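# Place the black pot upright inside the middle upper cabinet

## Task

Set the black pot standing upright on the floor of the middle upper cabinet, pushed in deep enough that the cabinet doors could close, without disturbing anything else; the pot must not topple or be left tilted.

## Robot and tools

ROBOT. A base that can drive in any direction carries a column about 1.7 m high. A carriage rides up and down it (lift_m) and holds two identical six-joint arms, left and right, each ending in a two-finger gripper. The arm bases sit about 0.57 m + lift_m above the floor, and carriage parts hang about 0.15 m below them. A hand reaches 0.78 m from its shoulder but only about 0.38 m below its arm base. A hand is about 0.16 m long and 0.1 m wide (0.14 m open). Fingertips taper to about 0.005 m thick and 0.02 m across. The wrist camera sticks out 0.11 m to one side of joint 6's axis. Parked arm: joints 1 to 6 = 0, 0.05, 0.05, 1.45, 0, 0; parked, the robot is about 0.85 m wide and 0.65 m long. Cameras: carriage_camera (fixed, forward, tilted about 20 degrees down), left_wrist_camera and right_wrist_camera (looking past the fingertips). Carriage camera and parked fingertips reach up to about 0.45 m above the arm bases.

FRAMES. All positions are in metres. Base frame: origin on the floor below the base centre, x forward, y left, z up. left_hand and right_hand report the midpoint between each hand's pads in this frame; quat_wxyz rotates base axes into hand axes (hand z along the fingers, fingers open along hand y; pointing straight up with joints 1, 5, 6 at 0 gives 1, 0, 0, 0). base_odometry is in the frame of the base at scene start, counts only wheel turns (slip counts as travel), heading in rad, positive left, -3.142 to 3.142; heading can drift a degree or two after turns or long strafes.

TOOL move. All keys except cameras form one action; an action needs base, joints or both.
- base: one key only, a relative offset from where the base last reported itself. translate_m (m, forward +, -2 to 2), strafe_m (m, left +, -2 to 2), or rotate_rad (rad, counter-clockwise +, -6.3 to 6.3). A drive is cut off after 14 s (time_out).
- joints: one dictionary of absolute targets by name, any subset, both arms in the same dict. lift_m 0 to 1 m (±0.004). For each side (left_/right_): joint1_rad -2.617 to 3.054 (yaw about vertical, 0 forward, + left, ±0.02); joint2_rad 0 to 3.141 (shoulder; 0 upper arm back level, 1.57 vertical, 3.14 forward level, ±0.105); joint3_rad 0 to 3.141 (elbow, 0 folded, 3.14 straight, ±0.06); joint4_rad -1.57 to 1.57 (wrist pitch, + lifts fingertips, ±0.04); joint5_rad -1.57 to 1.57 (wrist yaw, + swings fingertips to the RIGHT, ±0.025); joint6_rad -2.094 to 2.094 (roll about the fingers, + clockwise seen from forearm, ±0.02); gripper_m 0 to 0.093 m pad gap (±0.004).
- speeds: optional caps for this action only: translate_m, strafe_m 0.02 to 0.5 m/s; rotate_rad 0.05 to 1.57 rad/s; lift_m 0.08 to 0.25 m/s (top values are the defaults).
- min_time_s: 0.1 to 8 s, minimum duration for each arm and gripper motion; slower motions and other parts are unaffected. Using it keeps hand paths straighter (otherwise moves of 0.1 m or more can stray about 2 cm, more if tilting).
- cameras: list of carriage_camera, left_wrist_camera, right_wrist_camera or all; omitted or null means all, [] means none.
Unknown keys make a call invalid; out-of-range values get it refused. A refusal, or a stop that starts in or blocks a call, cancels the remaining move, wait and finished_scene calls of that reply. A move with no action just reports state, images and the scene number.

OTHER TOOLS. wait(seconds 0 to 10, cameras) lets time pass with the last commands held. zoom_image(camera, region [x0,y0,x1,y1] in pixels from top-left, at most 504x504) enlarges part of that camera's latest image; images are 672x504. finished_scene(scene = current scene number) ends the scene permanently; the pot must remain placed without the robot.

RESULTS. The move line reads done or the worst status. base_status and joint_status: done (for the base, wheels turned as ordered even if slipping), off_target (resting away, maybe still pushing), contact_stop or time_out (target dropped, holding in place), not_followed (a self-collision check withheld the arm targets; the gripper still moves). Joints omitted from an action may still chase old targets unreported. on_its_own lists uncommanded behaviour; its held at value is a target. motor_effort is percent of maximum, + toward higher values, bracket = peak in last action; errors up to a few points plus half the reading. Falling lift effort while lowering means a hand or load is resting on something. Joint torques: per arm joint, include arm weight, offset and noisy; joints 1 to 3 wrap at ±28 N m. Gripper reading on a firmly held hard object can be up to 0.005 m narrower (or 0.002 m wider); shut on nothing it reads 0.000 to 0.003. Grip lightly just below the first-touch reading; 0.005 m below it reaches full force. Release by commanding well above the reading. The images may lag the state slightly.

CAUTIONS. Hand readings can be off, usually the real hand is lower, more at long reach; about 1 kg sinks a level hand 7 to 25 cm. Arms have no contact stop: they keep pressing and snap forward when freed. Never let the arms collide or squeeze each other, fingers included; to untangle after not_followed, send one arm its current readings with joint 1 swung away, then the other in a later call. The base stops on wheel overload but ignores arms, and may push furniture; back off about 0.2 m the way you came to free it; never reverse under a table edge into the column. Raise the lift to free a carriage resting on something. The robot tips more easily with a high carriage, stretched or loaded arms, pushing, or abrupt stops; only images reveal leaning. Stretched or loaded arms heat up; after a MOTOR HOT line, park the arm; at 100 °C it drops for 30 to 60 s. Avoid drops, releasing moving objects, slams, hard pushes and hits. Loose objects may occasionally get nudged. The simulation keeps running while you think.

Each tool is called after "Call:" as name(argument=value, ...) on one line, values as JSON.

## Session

Call:
move()

Call:
zoom_image(camera="carriage_camera", region=[160, 120, 500, 375])

Scene clock: 0.00 s.
Joint torques (N m): no reading
base_odometry: x=+0.000 y=+0.000 heading=+0.000
base_status: not commanded
joint_positions: lift_m=+0.300 left_joint1_rad=+0.004 left_joint2_rad=+0.038 left_joint3_rad=+0.032 left_joint4_rad=+1.473 left_joint5_rad=+0.016 left_joint6_rad=-0.004 left_gripper_m=+0.09396 right_joint1_rad=-0.013 right_joint2_rad=+0.032 right_joint3_rad=+0.046 right_joint4_rad=+1.480 right_joint5_rad=-0.045 right_joint6_rad=-0.037 right_gripper_m=+0.09396
joint_status: not commanded
motor_effort: lift_m=+23 drive_wheels=-2
left_hand: x=+0.2496 y=+0.3008 z=+1.3008 quat_wxyz=(+0.999, +0.008, +0.052, +0.000) (m; base frame)
right_hand: x=+0.2417 y=-0.2960 z=+1.3045 quat_wxyz=(+0.999, -0.023, +0.038, -0.024) (m; base frame)
pictures: carriage_camera, left_wrist_camera, right_wrist_camera

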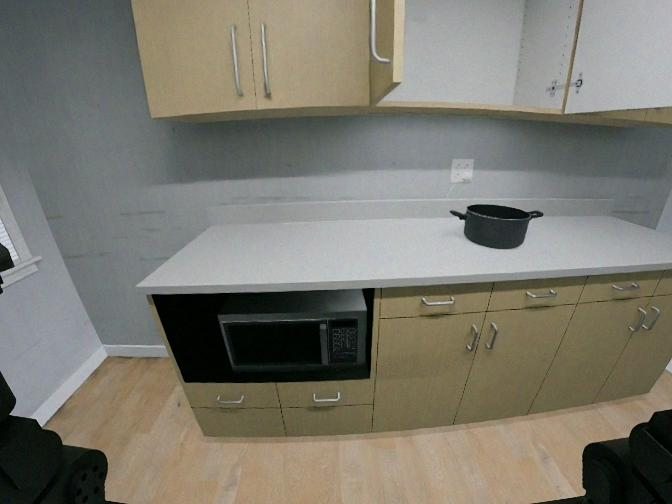

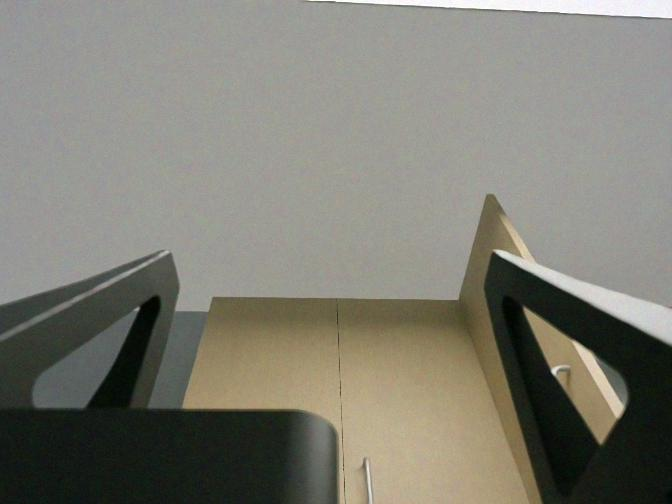

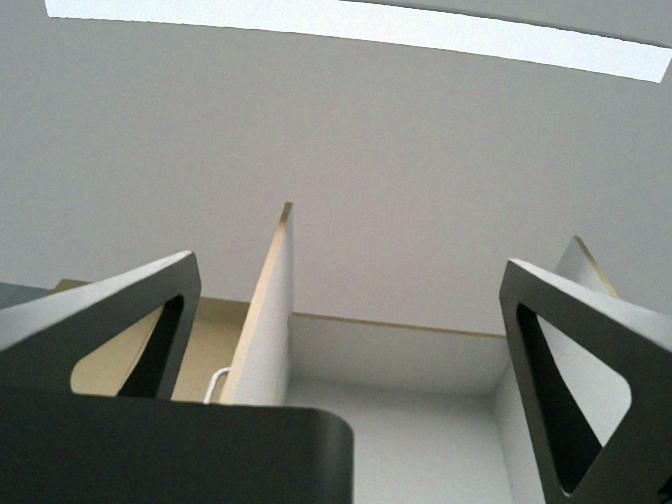

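Scaled by 1.482 from the camera's 672x504 image, which has a finer 960x720 frame.

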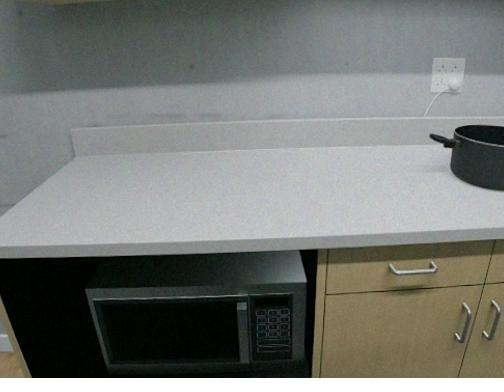

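Call:
move(base={"rotate_rad":0.077}, joints={"lift_m":0.45}, cameras=[])

Call:
move(base={"strafe_m":-0.6})

Call:
zoom_image(camera="carriage_camera", region=[200, 180, 480, 390])

Scene clock: 3.03 s.
Joint torques (N m): left_arm=[-0.08 4.64 5.39 -0.22 0.02 0.04] | right_arm=[-0.05 4.74 4.78 -0.36 0.02 0]
move: done
base_odometry: x=+0.000 y=+0.000 heading=+0.077
base_status: done
joint_positions: lift_m=+0.450 left_joint1_rad=+0.004 left_joint2_rad=+0.038 left_joint3_rad=+0.032 left_joint4_rad=+1.473 left_joint5_rad=+0.016 left_joint6_rad=-0.004 left_gripper_m=+0.09396 right_joint1_rad=-0.013 right_joint2_rad=+0.032 right_joint3_rad=+0.046 right_joint4_rad=+1.480 right_joint5_rad=-0.045 right_joint6_rad=-0.037 right_gripper_m=+0.09396
joint_status: all done
motor_effort: lift_m=+23(28) drive_wheels=-7(10)
left_hand: x=+0.2496 y=+0.3008 z=+1.4507 quat_wxyz=(+0.999, +0.008, +0.052, +0.000) (m; base frame)
right_hand: x=+0.2417 y=-0.2960 z=+1.4544 quat_wxyz=(+0.999, -0.023, +0.038, -0.024) (m; base frame)
pictures: none
No camera images: "cameras" was empty.

Scene clock: 6.53 s.
Joint torques (N m): left_arm=[-0.14 4.57 5.35 -0.2 0.02 0.04] | right_arm=[-0.12 4.67 4.88 -0.36 0.03 0.01]
move: done
base_odometry: x=+0.045 y=-0.598 heading=+0.076
base_status: done
joint_positions: lift_m=+0.450 left_joint1_rad=+0.005 left_joint2_rad=+0.038 left_joint3_rad=+0.032 left_joint4_rad=+1.473 left_joint5_rad=+0.016 left_joint6_rad=-0.004 left_gripper_m=+0.09396 right_joint1_rad=-0.012 right_joint2_rad=+0.032 right_joint3_rad=+0.046 right_joint4_rad=+1.480 right_joint5_rad=-0.045 right_joint6_rad=-0.037 right_gripper_m=+0.09396
joint_status: not commanded
motor_effort: lift_m=+23(23) drive_wheels=-3(10)
left_hand: x=+0.2496 y=+0.3008 z=+1.4507 quat_wxyz=(+0.999, +0.008, +0.052, +0.000) (m; base frame)
right_hand: x=+0.2417 y=-0.2959 z=+1.4544 quat_wxyz=(+0.999, -0.023, +0.038, -0.024) (m; base frame)
pictures: carriage_camera, left_wrist_camera, right_wrist_camera

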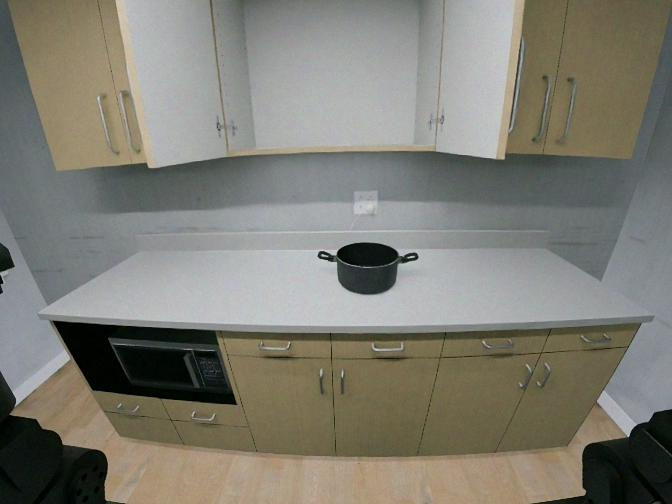

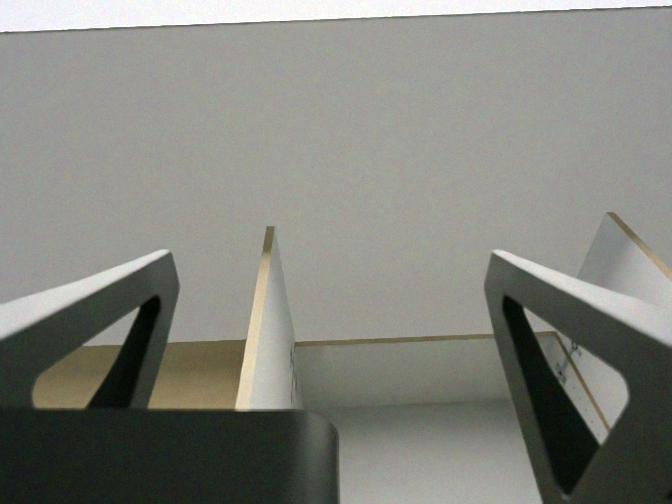

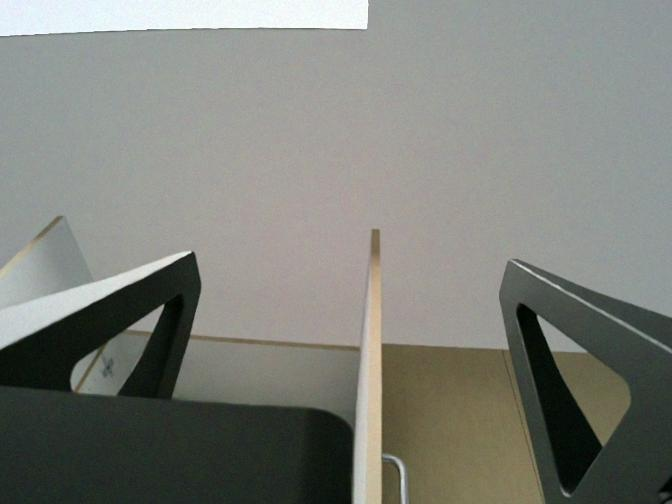

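Scaled by 1.800 from the camera's 672x504 image, which has a finer 960x720 frame.

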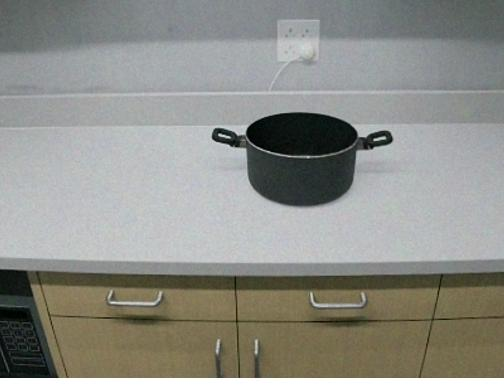

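Call:
move(base={"strafe_m":-0.128}, joints={"left_joint1_rad":0.05,"left_joint2_rad":2.305,"left_joint3_rad":1.5,"left_joint4_rad":0.85,"left_joint5_rad":0.85,"left_joint6_rad":-1.57,"right_joint1_rad":-0.05,"right_joint2_rad":2.305,"right_joint3_rad":1.5,"right_joint4_rad":0.85,"right_joint5_rad":-0.85,"right_joint6_rad":1.57}, min_time_s=3.5, cameras=[])

Call:
move(base={"translate_m":0.2}, speeds={"translate_m":0.15}, joints={"lift_m":0.304})

Call:
zoom_image(camera="carriage_camera", region=[200, 180, 480, 390])

Scene clock: 13.67 s.
Joint torques (N m): left_arm=[0.57 -14.98 8.51 2.18 0.16 -0.01] | right_arm=[-0.73 -13.67 7.88 1.86 -0.22 0.06]
move: done
base_odometry: x=+0.055 y=-0.726 heading=+0.076
base_status: done
joint_positions: lift_m=+0.450 left_joint1_rad=+0.044 left_joint2_rad=+2.304 left_joint3_rad=+1.472 left_joint4_rad=+0.850 left_joint5_rad=+0.835 left_joint6_rad=-1.559 left_gripper_m=+0.09398 right_joint1_rad=-0.043 right_joint2_rad=+2.305 right_joint3_rad=+1.467 right_joint4_rad=+0.847 right_joint5_rad=-0.834 right_joint6_rad=+1.555 right_gripper_m=+0.09397
joint_status: all done
motor_effort: lift_m=+23(23) drive_wheels=-1(8)
left_hand: x=+0.8230 y=+0.2021 z=+1.1960 quat_wxyz=(+0.278, -0.259, +0.654, -0.654) (m; base frame)
right_hand: x=+0.8226 y=-0.2021 z=+1.1932 quat_wxyz=(+0.277, +0.261, +0.655, +0.653) (m; base frame)
pictures: none
No camera images: "cameras" was empty.

Scene clock: 15.97 s.
Joint torques (N m): left_arm=[0.61 -16.69 7.46 2.34 0.15 0] | right_arm=[-0.57 -15.2 7.2 1.99 -0.18 0.05]
move: done
base_odometry: x=+0.254 y=-0.711 heading=+0.075
base_status: done
joint_positions: lift_m=+0.304 left_joint1_rad=+0.044 left_joint2_rad=+2.320 left_joint3_rad=+1.482 left_joint4_rad=+0.834 left_joint5_rad=+0.839 left_joint6_rad=-1.561 left_gripper_m=+0.09398 right_joint1_rad=-0.045 right_joint2_rad=+2.320 right_joint3_rad=+1.478 right_joint4_rad=+0.834 right_joint5_rad=-0.837 right_joint6_rad=+1.557 right_gripper_m=+0.09397
joint_status: all done
motor_effort: lift_m=+22(22) drive_wheels=-5(11)
left_hand: x=+0.8248 y=+0.2017 z=+1.0424 quat_wxyz=(+0.269, -0.265, +0.656, -0.653) (m; base frame)
right_hand: x=+0.8247 y=-0.2028 z=+1.0409 quat_wxyz=(+0.270, +0.267, +0.657, +0.651) (m; base frame)
pictures: carriage_camera, left_wrist_camera, right_wrist_camera

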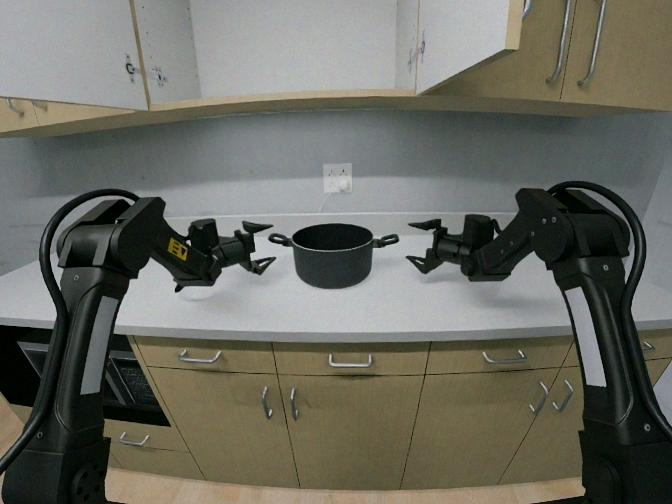

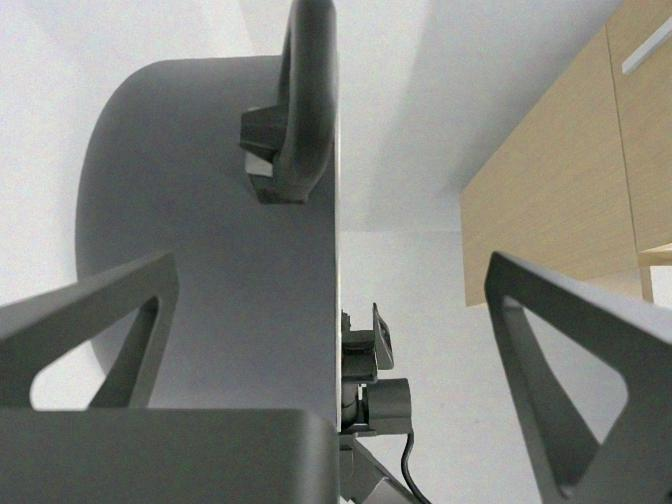

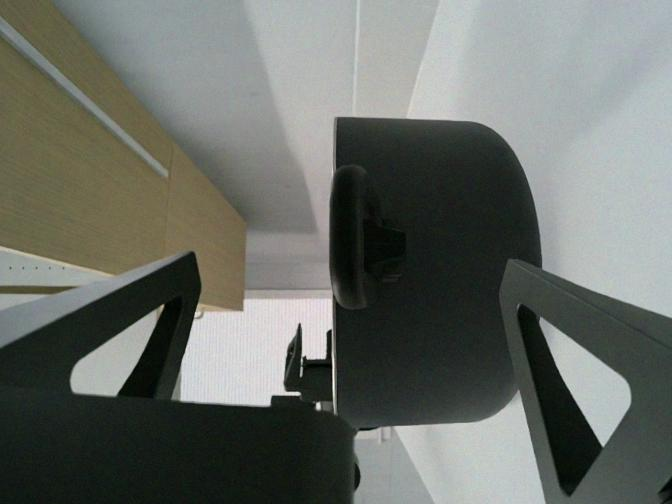

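Scaled by 1.800 from the camera's 672x504 image, which has a finer 960x720 frame.

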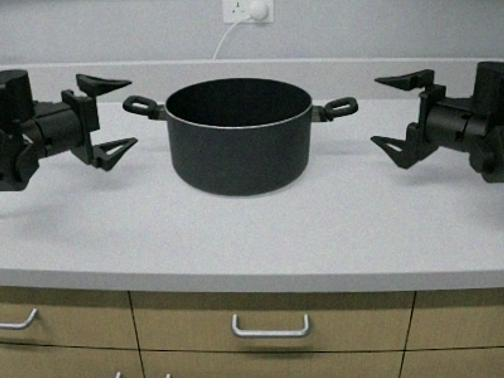

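Call:
move(base={"strafe_m":0.025}, joints={"lift_m":0.299}, cameras=[])

Call:
move(base={"translate_m":0.04}, speeds={"translate_m":0.1}, cameras=[])

Call:
move(joints={"left_joint1_rad":-0.05,"left_joint5_rad":0.75,"right_joint1_rad":0.05,"right_joint5_rad":-0.75}, min_time_s=1.5)

Call:
zoom_image(camera="carriage_camera", region=[200, 180, 480, 390])

Scene clock: 18.40 s.
Joint torques (N m): left_arm=[-0.24 -16.77 7.45 2.36 0.12 0.01] | right_arm=[-0.4 -15.47 7.08 1.96 -0.15 0.06]
move: done
base_odometry: x=+0.253 y=-0.686 heading=+0.075
base_status: done
joint_positions: lift_m=+0.299 left_joint1_rad=+0.051 left_joint2_rad=+2.321 left_joint3_rad=+1.483 left_joint4_rad=+0.834 left_joint5_rad=+0.841 left_joint6_rad=-1.561 left_gripper_m=+0.09398 right_joint1_rad=-0.047 right_joint2_rad=+2.322 right_joint3_rad=+1.479 right_joint4_rad=+0.836 right_joint5_rad=-0.838 right_joint6_rad=+1.558 right_gripper_m=+0.09397
joint_status: all done
motor_effort: lift_m=+21(21) drive_wheels=+1(9)
left_hand: x=+0.8256 y=+0.2061 z=+1.0372 quat_wxyz=(+0.271, -0.268, +0.656, -0.652) (m; base frame)
right_hand: x=+0.8249 y=-0.2038 z=+1.0356 quat_wxyz=(+0.270, +0.267, +0.657, +0.651) (m; base frame)
pictures: none
No camera images: "cameras" was empty.

Scene clock: 19.57 s.
Joint torques (N m): left_arm=[-0.17 -16.83 7.49 2.37 0.15 0.01] | right_arm=[-0.32 -15.36 7.09 1.98 -0.15 0.05]
move: done
base_odometry: x=+0.293 y=-0.683 heading=+0.076
base_status: done
joint_positions: lift_m=+0.299 left_joint1_rad=+0.051 left_joint2_rad=+2.321 left_joint3_rad=+1.483 left_joint4_rad=+0.834 left_joint5_rad=+0.841 left_joint6_rad=-1.561 left_gripper_m=+0.09398 right_joint1_rad=-0.047 right_joint2_rad=+2.322 right_joint3_rad=+1.479 right_joint4_rad=+0.836 right_joint5_rad=-0.838 right_joint6_rad=+1.558 right_gripper_m=+0.09397
joint_status: not commanded
motor_effort: lift_m=+21(21) drive_wheels=-6(12)
left_hand: x=+0.8256 y=+0.2061 z=+1.0372 quat_wxyz=(+0.271, -0.268, +0.656, -0.652) (m; base frame)
right_hand: x=+0.8249 y=-0.2040 z=+1.0357 quat_wxyz=(+0.271, +0.267, +0.657, +0.651) (m; base frame)
pictures: none
No camera images: "cameras" was empty.

Scene clock: 21.37 s.
Joint torques (N m): left_arm=[-0.59 -16.83 7.54 2.4 -0.1 0.02] | right_arm=[0.29 -15.39 7.1 2.01 0.16 0.06]
move: done
base_odometry: x=+0.293 y=-0.683 heading=+0.076
base_status: not commanded
joint_positions: lift_m=+0.299 left_joint1_rad=-0.044 left_joint2_rad=+2.321 left_joint3_rad=+1.483 left_joint4_rad=+0.834 left_joint5_rad=+0.764 left_joint6_rad=-1.561 left_gripper_m=+0.09398 right_joint1_rad=+0.045 right_joint2_rad=+2.322 right_joint3_rad=+1.479 right_joint4_rad=+0.836 right_joint5_rad=-0.765 right_joint6_rad=+1.558 right_gripper_m=+0.09397
joint_status: all done
motor_effort: lift_m=+21(21) drive_wheels=-6(6)
left_hand: x=+0.8234 y=+0.1578 z=+1.0371 quat_wxyz=(+0.265, -0.261, +0.658, -0.654) (m; base frame)
right_hand: x=+0.8226 y=-0.1574 z=+1.0356 quat_wxyz=(+0.265, +0.260, +0.659, +0.654) (m; base frame)
pictures: carriage_camera, left_wrist_camera, right_wrist_camera

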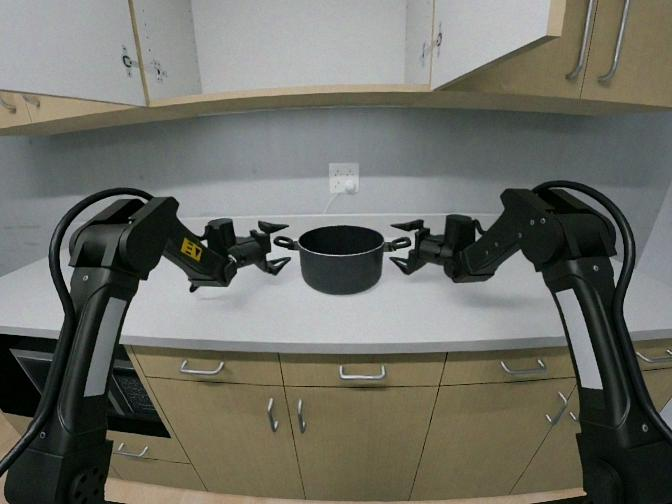

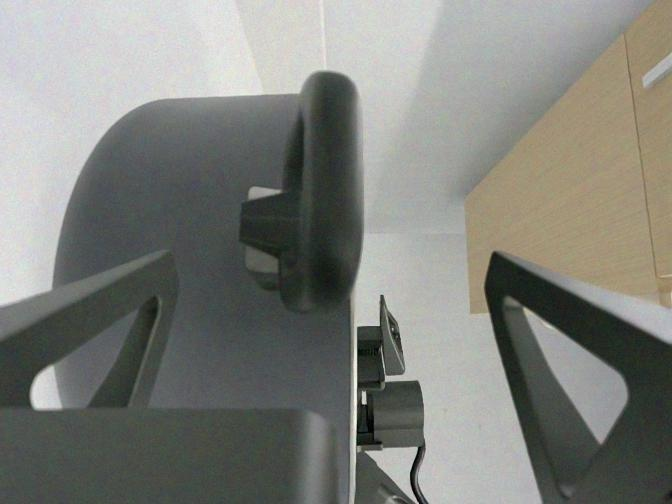

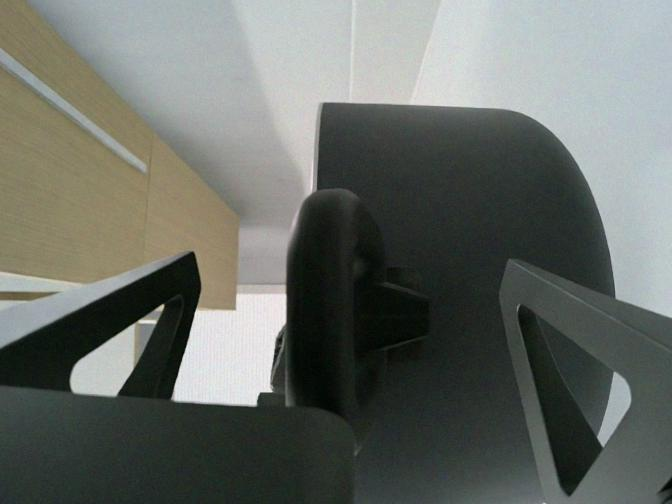

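Scaled by 1.800 from the camera's 672x504 image, which has a finer 960x720 frame.

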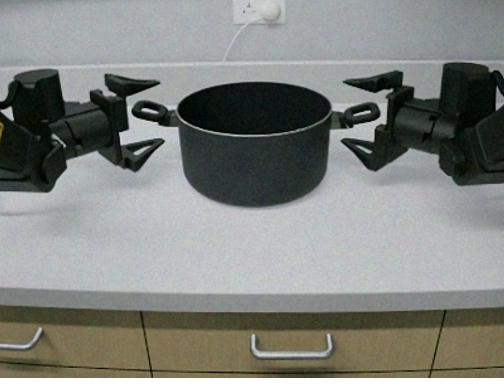

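Call:
move(joints={"left_joint1_rad":-0.085,"left_joint2_rad":2.368,"left_joint3_rad":1.617,"left_joint4_rad":0.796,"left_joint5_rad":0.71,"right_joint2_rad":2.255,"right_joint3_rad":1.415,"right_joint4_rad":0.885,"left_gripper_m":0.06,"right_gripper_m":0.06}, min_time_s=1.5)

Scene clock: 24.53 s.
Joint torques (N m): left_arm=[-0.8 -15.84 9.18 2.39 -0.11 0.02] | right_arm=[0.25 -18.45 4.89 2.12 0.1 0.06]
move: done
base_odometry: x=+0.293 y=-0.683 heading=+0.076
base_status: not commanded
joint_positions: lift_m=+0.299 left_joint1_rad=-0.077 left_joint2_rad=+2.369 left_joint3_rad=+1.583 left_joint4_rad=+0.782 left_joint5_rad=+0.725 left_joint6_rad=-1.561 left_gripper_m=+0.06014 right_joint1_rad=+0.045 right_joint2_rad=+2.304 right_joint3_rad=+1.421 right_joint4_rad=+0.861 right_joint5_rad=-0.764 right_joint6_rad=+1.558 right_gripper_m=+0.06011
joint_status: all done
motor_effort: lift_m=+21(21) drive_wheels=-5(6)
left_hand: x=+0.8394 y=+0.1416 z=+1.0395 quat_wxyz=(+0.267, -0.263, +0.657, -0.654) (m; base frame)
right_hand: x=+0.8134 y=-0.1580 z=+1.0273 quat_wxyz=(+0.260, +0.266, +0.661, +0.651) (m; base frame)
pictures: carriage_camera, left_wrist_camera, right_wrist_camera

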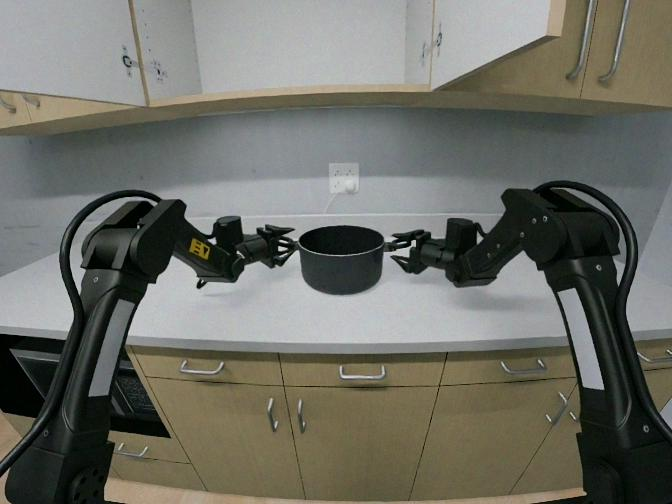

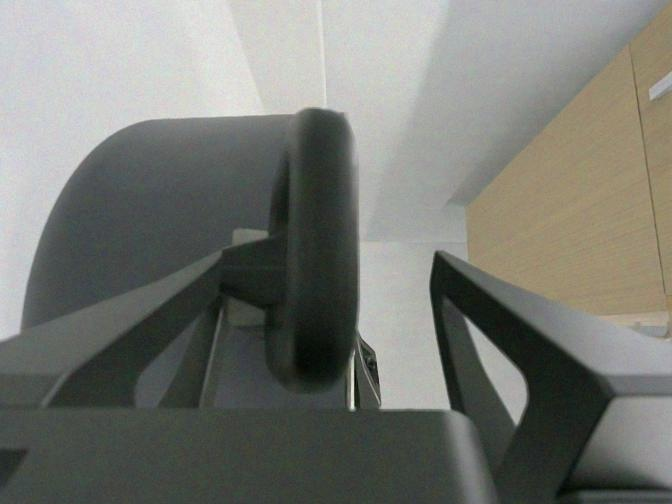

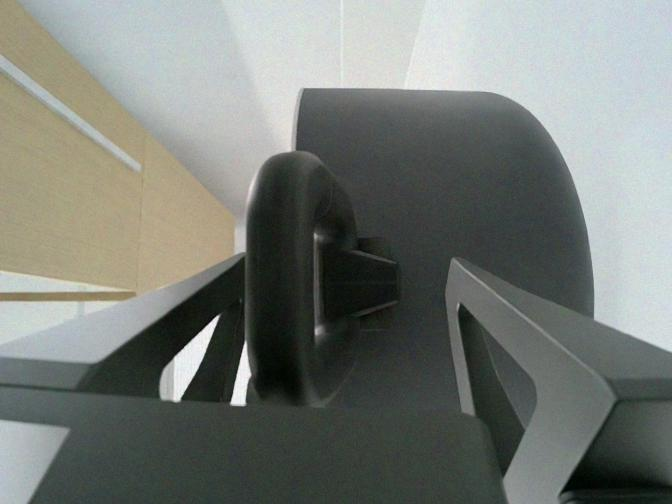

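Call:
move(joints={"right_joint2_rad":2.215,"right_joint4_rad":0.85,"right_joint1_rad":0.065,"right_joint5_rad":-0.745,"left_joint1_rad":-0.095,"left_joint5_rad":0.7}, min_time_s=1, cameras=["right_wrist_camera"])

Call:
move(joints={"left_gripper_m":0.023,"right_gripper_m":0.023}, min_time_s=2)

Call:
move(joints={"left_gripper_m":0.003,"right_gripper_m":0.003}, min_time_s=2)

Scene clock: 26.37 s.
Joint torques (N m): left_arm=[-1.07 -15.86 9.18 2.39 -0.05 0.01] | right_arm=[0.58 -18.89 5.19 1.96 0.04 0.04]
move: done
base_odometry: x=+0.293 y=-0.683 heading=+0.076
base_status: not commanded
joint_positions: lift_m=+0.299 left_joint1_rad=-0.085 left_joint2_rad=+2.369 left_joint3_rad=+1.584 left_joint4_rad=+0.782 left_joint5_rad=+0.708 left_joint6_rad=-1.561 left_gripper_m=+0.06014 right_joint1_rad=+0.057 right_joint2_rad=+2.269 right_joint3_rad=+1.420 right_joint4_rad=+0.839 right_joint5_rad=-0.753 right_joint6_rad=+1.558 right_gripper_m=+0.06011
joint_status: all done
motor_effort: lift_m=+21(21) drive_wheels=-6(7)
left_hand: x=+0.8402 y=+0.1386 z=+1.0395 quat_wxyz=(+0.270, -0.266, +0.656, -0.652) (m; base frame)
right_hand: x=+0.8112 y=-0.1524 z=+1.0431 quat_wxyz=(+0.264, +0.262, +0.660, +0.653) (m; base frame)
pictures: right_wrist_camera

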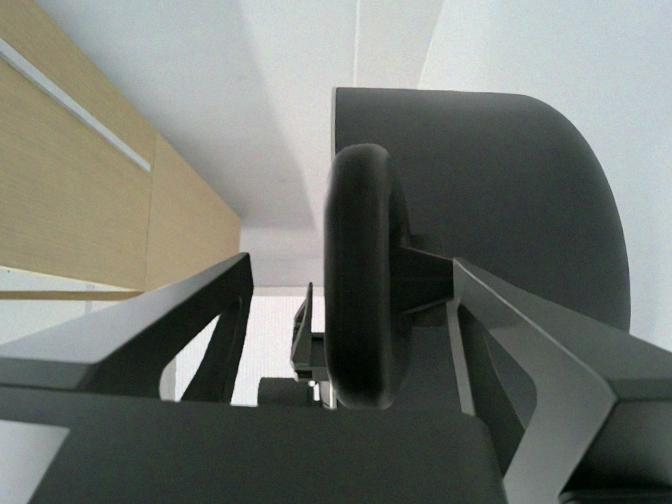

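Scene clock: 28.67 s.
Joint torques (N m): left_arm=[-0.95 -17.03 9.1 2.82 0 -0.22] | right_arm=[0.47 -18.73 5.79 2.5 -0.05 0.31]
move: off_target
base_odometry: x=+0.293 y=-0.683 heading=+0.076
base_status: not commanded
joint_positions: lift_m=+0.299 left_joint1_rad=-0.086 left_joint2_rad=+2.380 left_joint3_rad=+1.584 left_joint4_rad=+0.746 left_joint5_rad=+0.704 left_joint6_rad=-1.541 left_gripper_m=+0.02819 right_joint1_rad=+0.058 right_joint2_rad=+2.268 right_joint3_rad=+1.411 right_joint4_rad=+0.791 right_joint5_rad=-0.746 right_joint6_rad=+1.534 right_gripper_m=+0.02900
joint_status: left_gripper_m off_target (ended at +0.02822, target +0.02300); right_gripper_m off_target (ended at +0.02902, target +0.02300)
motor_effort: lift_m=+21(21) drive_wheels=-6(7)
left_hand: x=+0.8408 y=+0.1386 z=+1.0254 quat_wxyz=(+0.263, -0.275, +0.666, -0.642) (m; base frame)
right_hand: x=+0.8101 y=-0.1527 z=+1.0303 quat_wxyz=(+0.255, +0.273, +0.670, +0.641) (m; base frame)
pictures: carriage_camera, left_wrist_camera, right_wrist_camera

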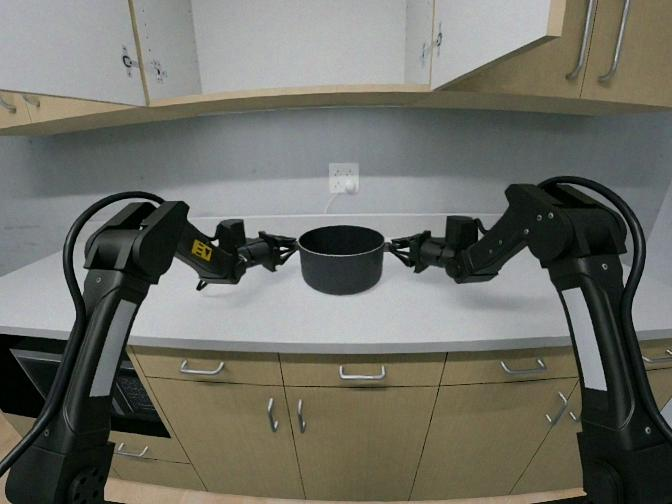

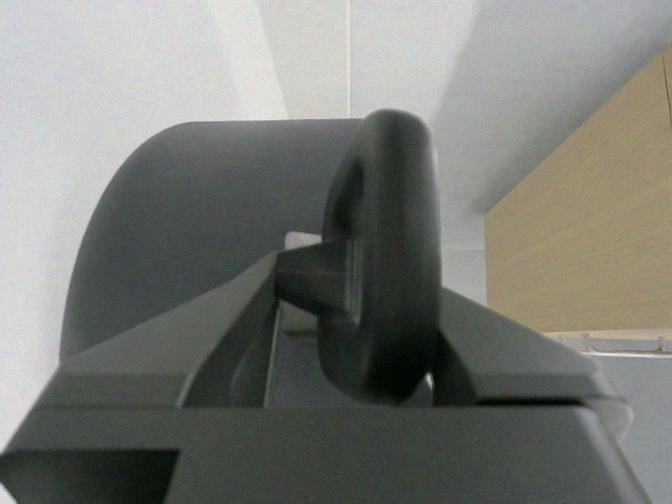

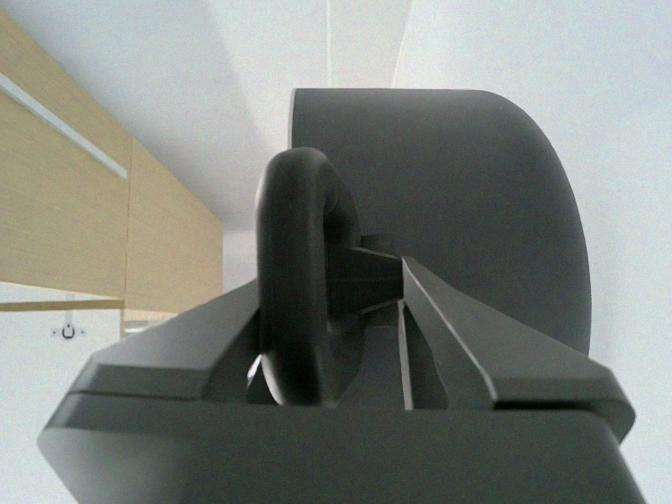

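Scene clock: 30.97 s.
Joint torques (N m): left_arm=[-0.96 -17.06 9.16 2.79 0.01 -0.22] | right_arm=[0.55 -18.71 5.76 2.5 -0.06 0.32]
move: off_target
base_odometry: x=+0.293 y=-0.683 heading=+0.076
base_status: not commanded
joint_positions: lift_m=+0.299 left_joint1_rad=-0.086 left_joint2_rad=+2.380 left_joint3_rad=+1.584 left_joint4_rad=+0.746 left_joint5_rad=+0.704 left_joint6_rad=-1.541 left_gripper_m=+0.02818 right_joint1_rad=+0.058 right_joint2_rad=+2.268 right_joint3_rad=+1.411 right_joint4_rad=+0.790 right_joint5_rad=-0.746 right_joint6_rad=+1.533 right_gripper_m=+0.02897
joint_status: left_gripper_m off_target (ended at +0.02818, target +0.00300); right_gripper_m off_target (ended at +0.02898, target +0.00300)
motor_effort: lift_m=+21(21) drive_wheels=-5(7)
left_hand: x=+0.8408 y=+0.1386 z=+1.0254 quat_wxyz=(+0.263, -0.275, +0.666, -0.642) (m; base frame)
right_hand: x=+0.8101 y=-0.1527 z=+1.0303 quat_wxyz=(+0.255, +0.273, +0.671, +0.641) (m; base frame)
pictures: carriage_camera, left_wrist_camera, right_wrist_camera

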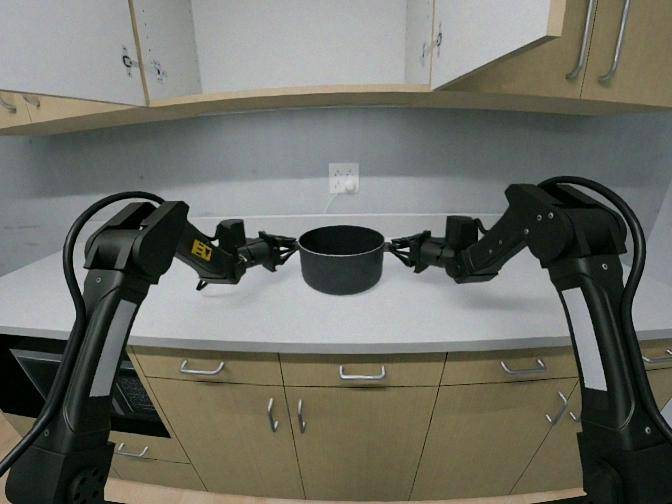

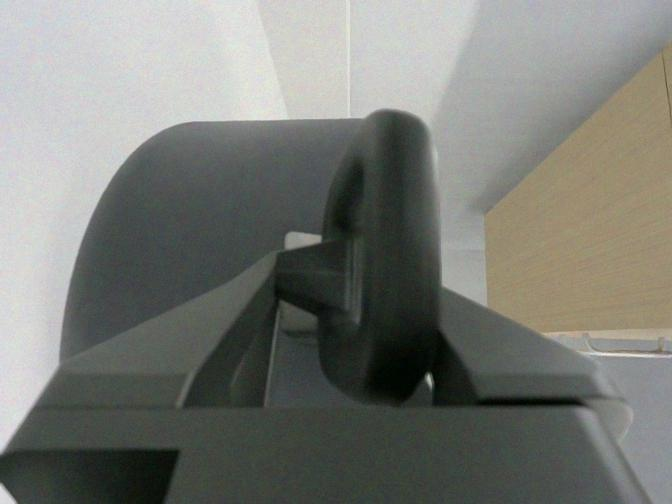

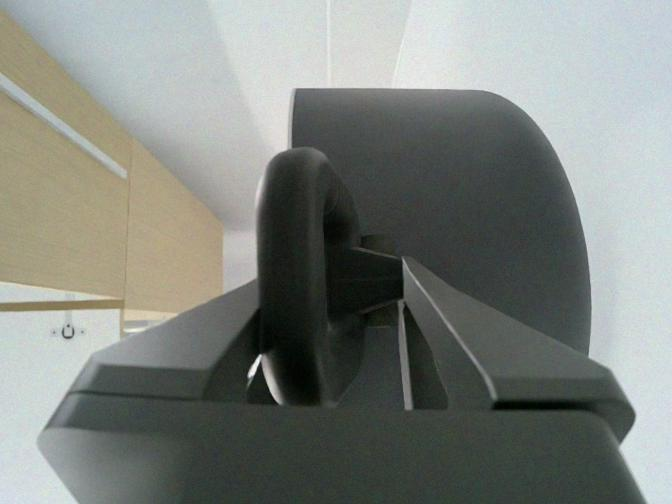

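Call:
move(joints={"lift_m":0.42}, speeds={"lift_m":0.08}, cameras=["carriage_camera"])

Call:
move(base={"translate_m":-0.13}, speeds={"translate_m":0.1}, cameras=[])

Call:
move(base={"strafe_m":0.12}, speeds={"strafe_m":0.1,"lift_m":0.12}, joints={"lift_m":1.0})

Scene clock: 34.40 s.
Joint torques (N m): left_arm=[-0.43 -20.7 9.1 4.02 0.39 -0.46] | right_arm=[0.29 -18.65 7.5 3.62 -0.71 0.86]
move: done
base_odometry: x=+0.293 y=-0.683 heading=+0.076
base_status: not commanded
joint_positions: lift_m=+0.420 left_joint1_rad=-0.091 left_joint2_rad=+2.415 left_joint3_rad=+1.584 left_joint4_rad=+0.640 left_joint5_rad=+0.669 left_joint6_rad=-1.519 left_gripper_m=+0.02407 right_joint1_rad=+0.061 right_joint2_rad=+2.268 right_joint3_rad=+1.388 right_joint4_rad=+0.691 right_joint5_rad=-0.694 right_joint6_rad=+1.485 right_gripper_m=+0.02735
joint_status: all done
on_its_own: left_gripper_m moved -0.00410 toward your old target +0.00300
motor_effort: lift_m=+25(28) drive_wheels=-5(7)
left_hand: x=+0.8421 y=+0.1396 z=+1.1024 quat_wxyz=(+0.234, -0.319, +0.688, -0.609) (m; base frame)
right_hand: x=+0.8093 y=-0.1577 z=+1.1205 quat_wxyz=(+0.246, +0.310, +0.690, +0.606) (m; base frame)
pictures: carriage_camera

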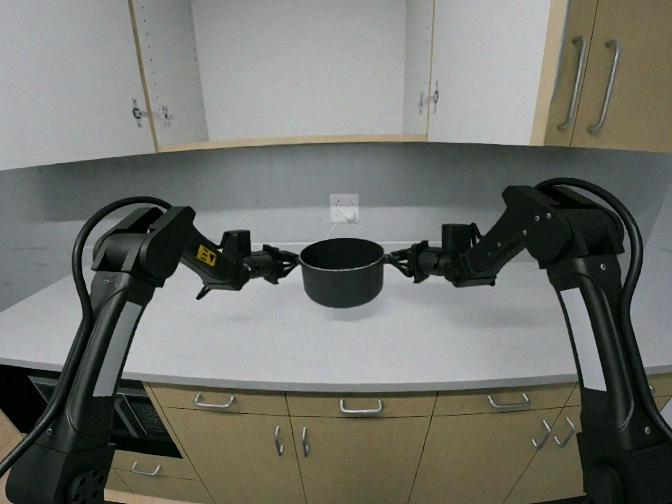

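Scene clock: 36.47 s.
Joint torques (N m): left_arm=[-0.34 -20.72 9.06 4.05 0.42 -0.49] | right_arm=[0.06 -18.63 7.53 3.67 -0.74 0.84]
move: done
base_odometry: x=+0.163 y=-0.693 heading=+0.076
base_status: done
joint_positions: lift_m=+0.420 left_joint1_rad=-0.092 left_joint2_rad=+2.415 left_joint3_rad=+1.584 left_joint4_rad=+0.638 left_joint5_rad=+0.666 left_joint6_rad=-1.517 left_gripper_m=+0.02396 right_joint1_rad=+0.062 right_joint2_rad=+2.268 right_joint3_rad=+1.388 right_joint4_rad=+0.689 right_joint5_rad=-0.690 right_joint6_rad=+1.485 right_gripper_m=+0.02735
joint_status: not commanded
motor_effort: lift_m=+25(25) drive_wheels=-4(13)
left_hand: x=+0.8422 y=+0.1395 z=+1.1018 quat_wxyz=(+0.234, -0.320, +0.688, -0.608) (m; base frame)
right_hand: x=+0.8094 y=-0.1572 z=+1.1201 quat_wxyz=(+0.246, +0.311, +0.690, +0.605) (m; base frame)
pictures: none
No camera images: "cameras" was empty.

Scene clock: 41.87 s.
Joint torques (N m): left_arm=[0.05 -21.71 9.03 3.99 0.48 -0.49] | right_arm=[-0.25 -19.17 7.83 3.69 -0.82 0.88]
move: done
base_odometry: x=+0.154 y=-0.573 heading=+0.076
base_status: done
joint_positions: lift_m=+1.000 left_joint1_rad=-0.096 left_joint2_rad=+2.424 left_joint3_rad=+1.584 left_joint4_rad=+0.642 left_joint5_rad=+0.662 left_joint6_rad=-1.516 left_gripper_m=+0.02384 right_joint1_rad=+0.065 right_joint2_rad=+2.273 right_joint3_rad=+1.384 right_joint4_rad=+0.686 right_joint5_rad=-0.682 right_joint6_rad=+1.484 right_gripper_m=+0.02713
joint_status: all done
motor_effort: lift_m=+24(29) drive_wheels=-4(8)
left_hand: x=+0.8421 y=+0.1374 z=+1.6770 quat_wxyz=(+0.233, -0.321, +0.689, -0.606) (m; base frame)
right_hand: x=+0.8090 y=-0.1565 z=+1.6949 quat_wxyz=(+0.244, +0.315, +0.692, +0.602) (m; base frame)
pictures: carriage_camera, left_wrist_camera, right_wrist_camera

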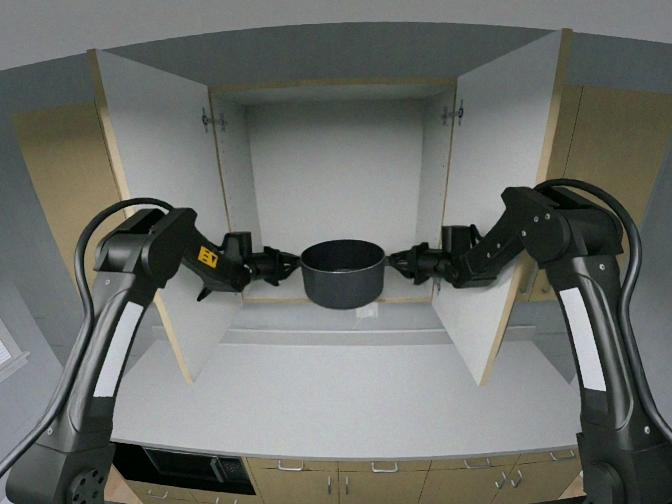

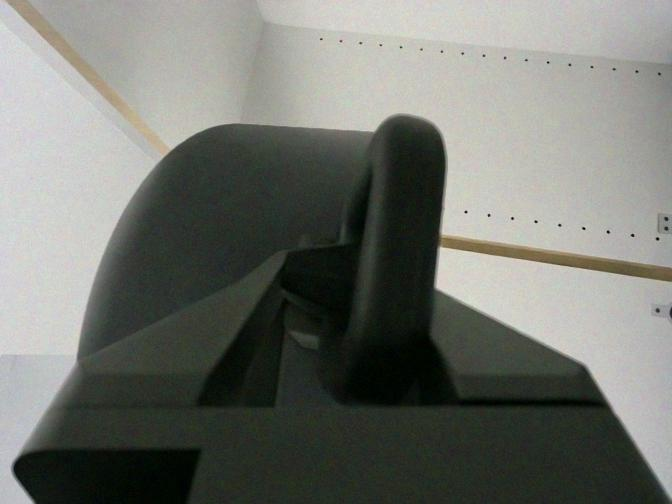

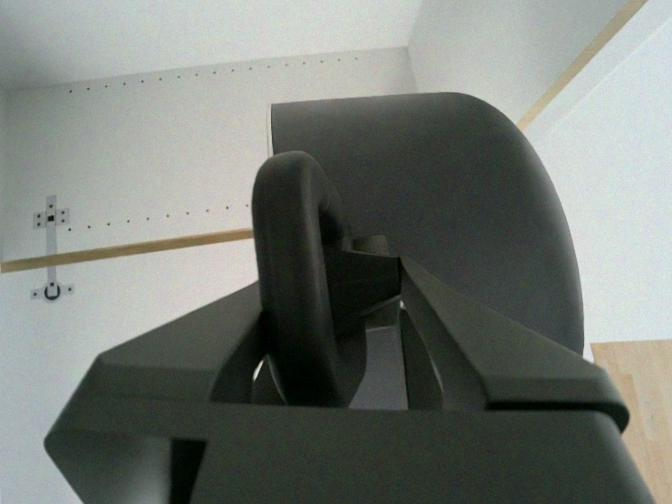

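Call:
move(base={"translate_m":0.3}, speeds={"translate_m":0.08})

Scene clock: 46.83 s.
Joint torques (N m): left_arm=[0.06 -21.75 9.03 4.02 0.47 -0.49] | right_arm=[-0.1 -19.14 7.83 3.69 -0.81 0.88]
move: done
base_odometry: x=+0.453 y=-0.550 heading=+0.077
base_status: done
joint_positions: lift_m=+1.000 left_joint1_rad=-0.096 left_joint2_rad=+2.424 left_joint3_rad=+1.584 left_joint4_rad=+0.641 left_joint5_rad=+0.662 left_joint6_rad=-1.516 left_gripper_m=+0.02384 right_joint1_rad=+0.065 right_joint2_rad=+2.273 right_joint3_rad=+1.384 right_joint4_rad=+0.685 right_joint5_rad=-0.682 right_joint6_rad=+1.484 right_gripper_m=+0.02711
joint_status: not commanded
motor_effort: lift_m=+24(24) drive_wheels=-7(10)
left_hand: x=+0.8421 y=+0.1374 z=+1.6767 quat_wxyz=(+0.233, -0.321, +0.689, -0.606) (m; base frame)
right_hand: x=+0.8090 y=-0.1565 z=+1.6946 quat_wxyz=(+0.244, +0.316, +0.692, +0.602) (m; base frame)
pictures: carriage_camera, left_wrist_camera, right_wrist_camera

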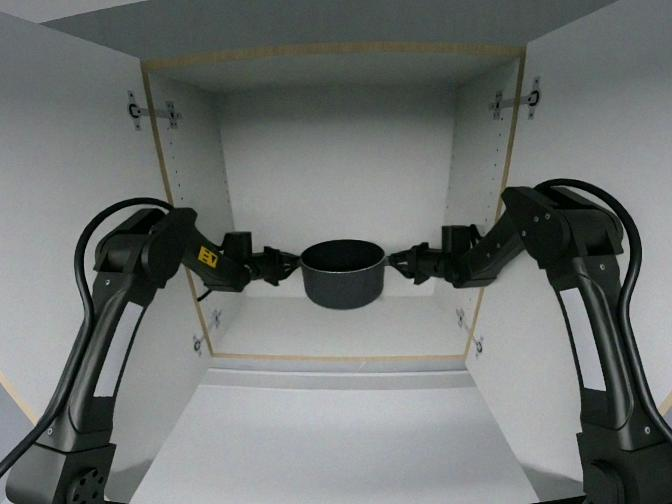

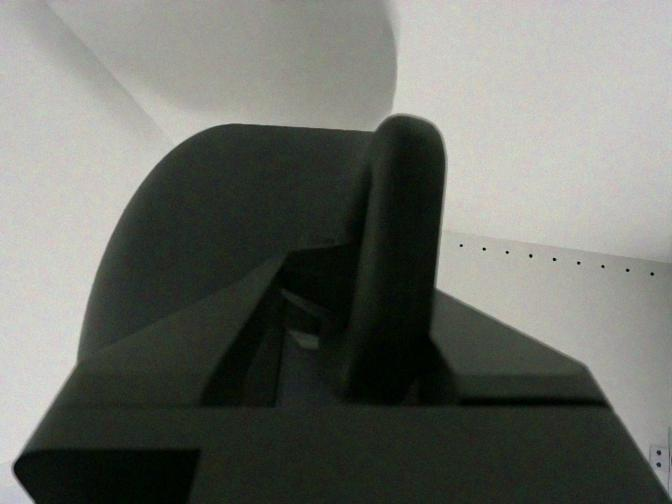

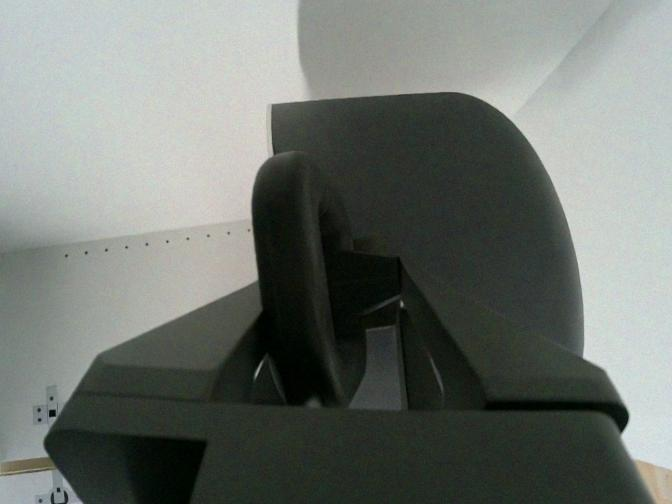

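Call:
move(joints={"left_joint1_rad":-0.083,"left_joint2_rad":2.65,"left_joint3_rad":2.205,"left_joint4_rad":0.49,"left_joint5_rad":0.71,"right_joint1_rad":0.056,"right_joint2_rad":2.51,"right_joint3_rad":1.935,"right_joint4_rad":0.6,"right_joint5_rad":-0.754}, min_time_s=3.5, cameras=["carriage_camera"])

Call:
move(joints={"lift_m":0.9}, speeds={"lift_m":0.1}, cameras=["carriage_camera"])

Call:
zoom_image(camera="carriage_camera", region=[200, 180, 480, 390])

Scene clock: 51.97 s.
Joint torques (N m): left_arm=[-0.06 -22.49 14.53 4.1 0.49 -1.02] | right_arm=[-0.5 -19.23 13.15 3.5 -0.49 1.16]
move: off_target
base_odometry: x=+0.453 y=-0.550 heading=+0.077
base_status: not commanded
joint_positions: lift_m=+1.000 left_joint1_rad=-0.083 left_joint2_rad=+2.692 left_joint3_rad=+2.119 left_joint4_rad=+0.325 left_joint5_rad=+0.672 left_joint6_rad=-1.470 left_gripper_m=+0.02384 right_joint1_rad=+0.061 right_joint2_rad=+2.545 right_joint3_rad=+1.838 right_joint4_rad=+0.453 right_joint5_rad=-0.720 right_joint6_rad=+1.456 right_gripper_m=+0.02425
joint_status: left_joint3_rad off_target (ended at +2.119, target +2.205); left_joint4_rad off_target (ended at +0.325, target +0.490); left_joint5_rad off_target (ended at +0.672, target +0.710); right_joint3_rad off_target (ended at +1.838, target +1.935); right_joint4_rad off_target (ended at +0.452, target +0.600); right_joint5_rad off_target (ended at -0.720, target -0.754); the others done
motor_effort: lift_m=+24(24) drive_wheels=+4(7)
left_hand: x=+0.9098 y=+0.1389 z=+1.6690 quat_wxyz=(+0.232, -0.320, +0.702, -0.592) (m; base frame)
right_hand: x=+0.8749 y=-0.1502 z=+1.6708 quat_wxyz=(+0.224, +0.310, +0.706, +0.596) (m; base frame)
pictures: carriage_camera

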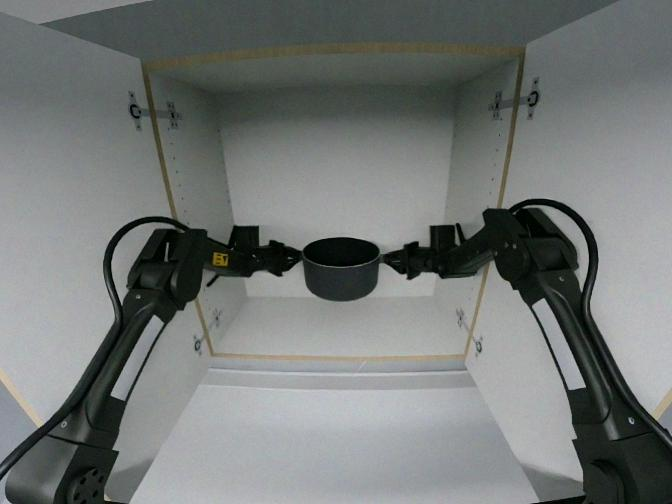

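Scene clock: 53.37 s.
Joint torques (N m): left_arm=[-0.38 -22.91 13.55 4.02 0.34 -1.07] | right_arm=[-0.29 -19.75 12.51 3.38 -0.32 1.29]
move: done
base_odometry: x=+0.453 y=-0.550 heading=+0.077
base_status: not commanded
joint_positions: lift_m=+0.900 left_joint1_rad=-0.080 left_joint2_rad=+2.695 left_joint3_rad=+2.131 left_joint4_rad=+0.332 left_joint5_rad=+0.687 left_joint6_rad=-1.464 left_gripper_m=+0.02384 right_joint1_rad=+0.058 right_joint2_rad=+2.550 right_joint3_rad=+1.847 right_joint4_rad=+0.460 right_joint5_rad=-0.736 right_joint6_rad=+1.445 right_gripper_m=+0.02414
joint_status: all done
motor_effort: lift_m=+22(23) drive_wheels=+5(7)
left_hand: x=+0.9102 y=+0.1387 z=+1.5734 quat_wxyz=(+0.234, -0.310, +0.702, -0.597) (m; base frame)
right_hand: x=+0.8752 y=-0.1499 z=+1.5739 quat_wxyz=(+0.226, +0.299, +0.707, +0.600) (m; base frame)
pictures: carriage_camera

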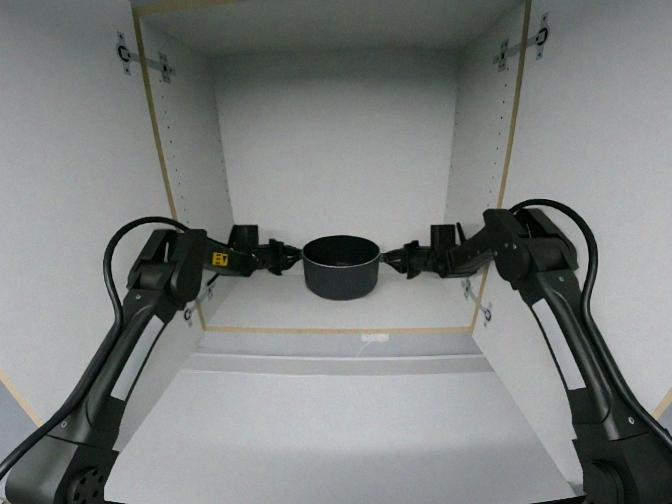

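Scaled by 1.800 from the camera's 672x504 image, which has a finer 960x720 frame.

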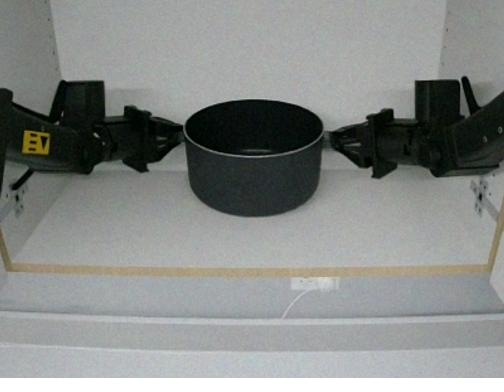

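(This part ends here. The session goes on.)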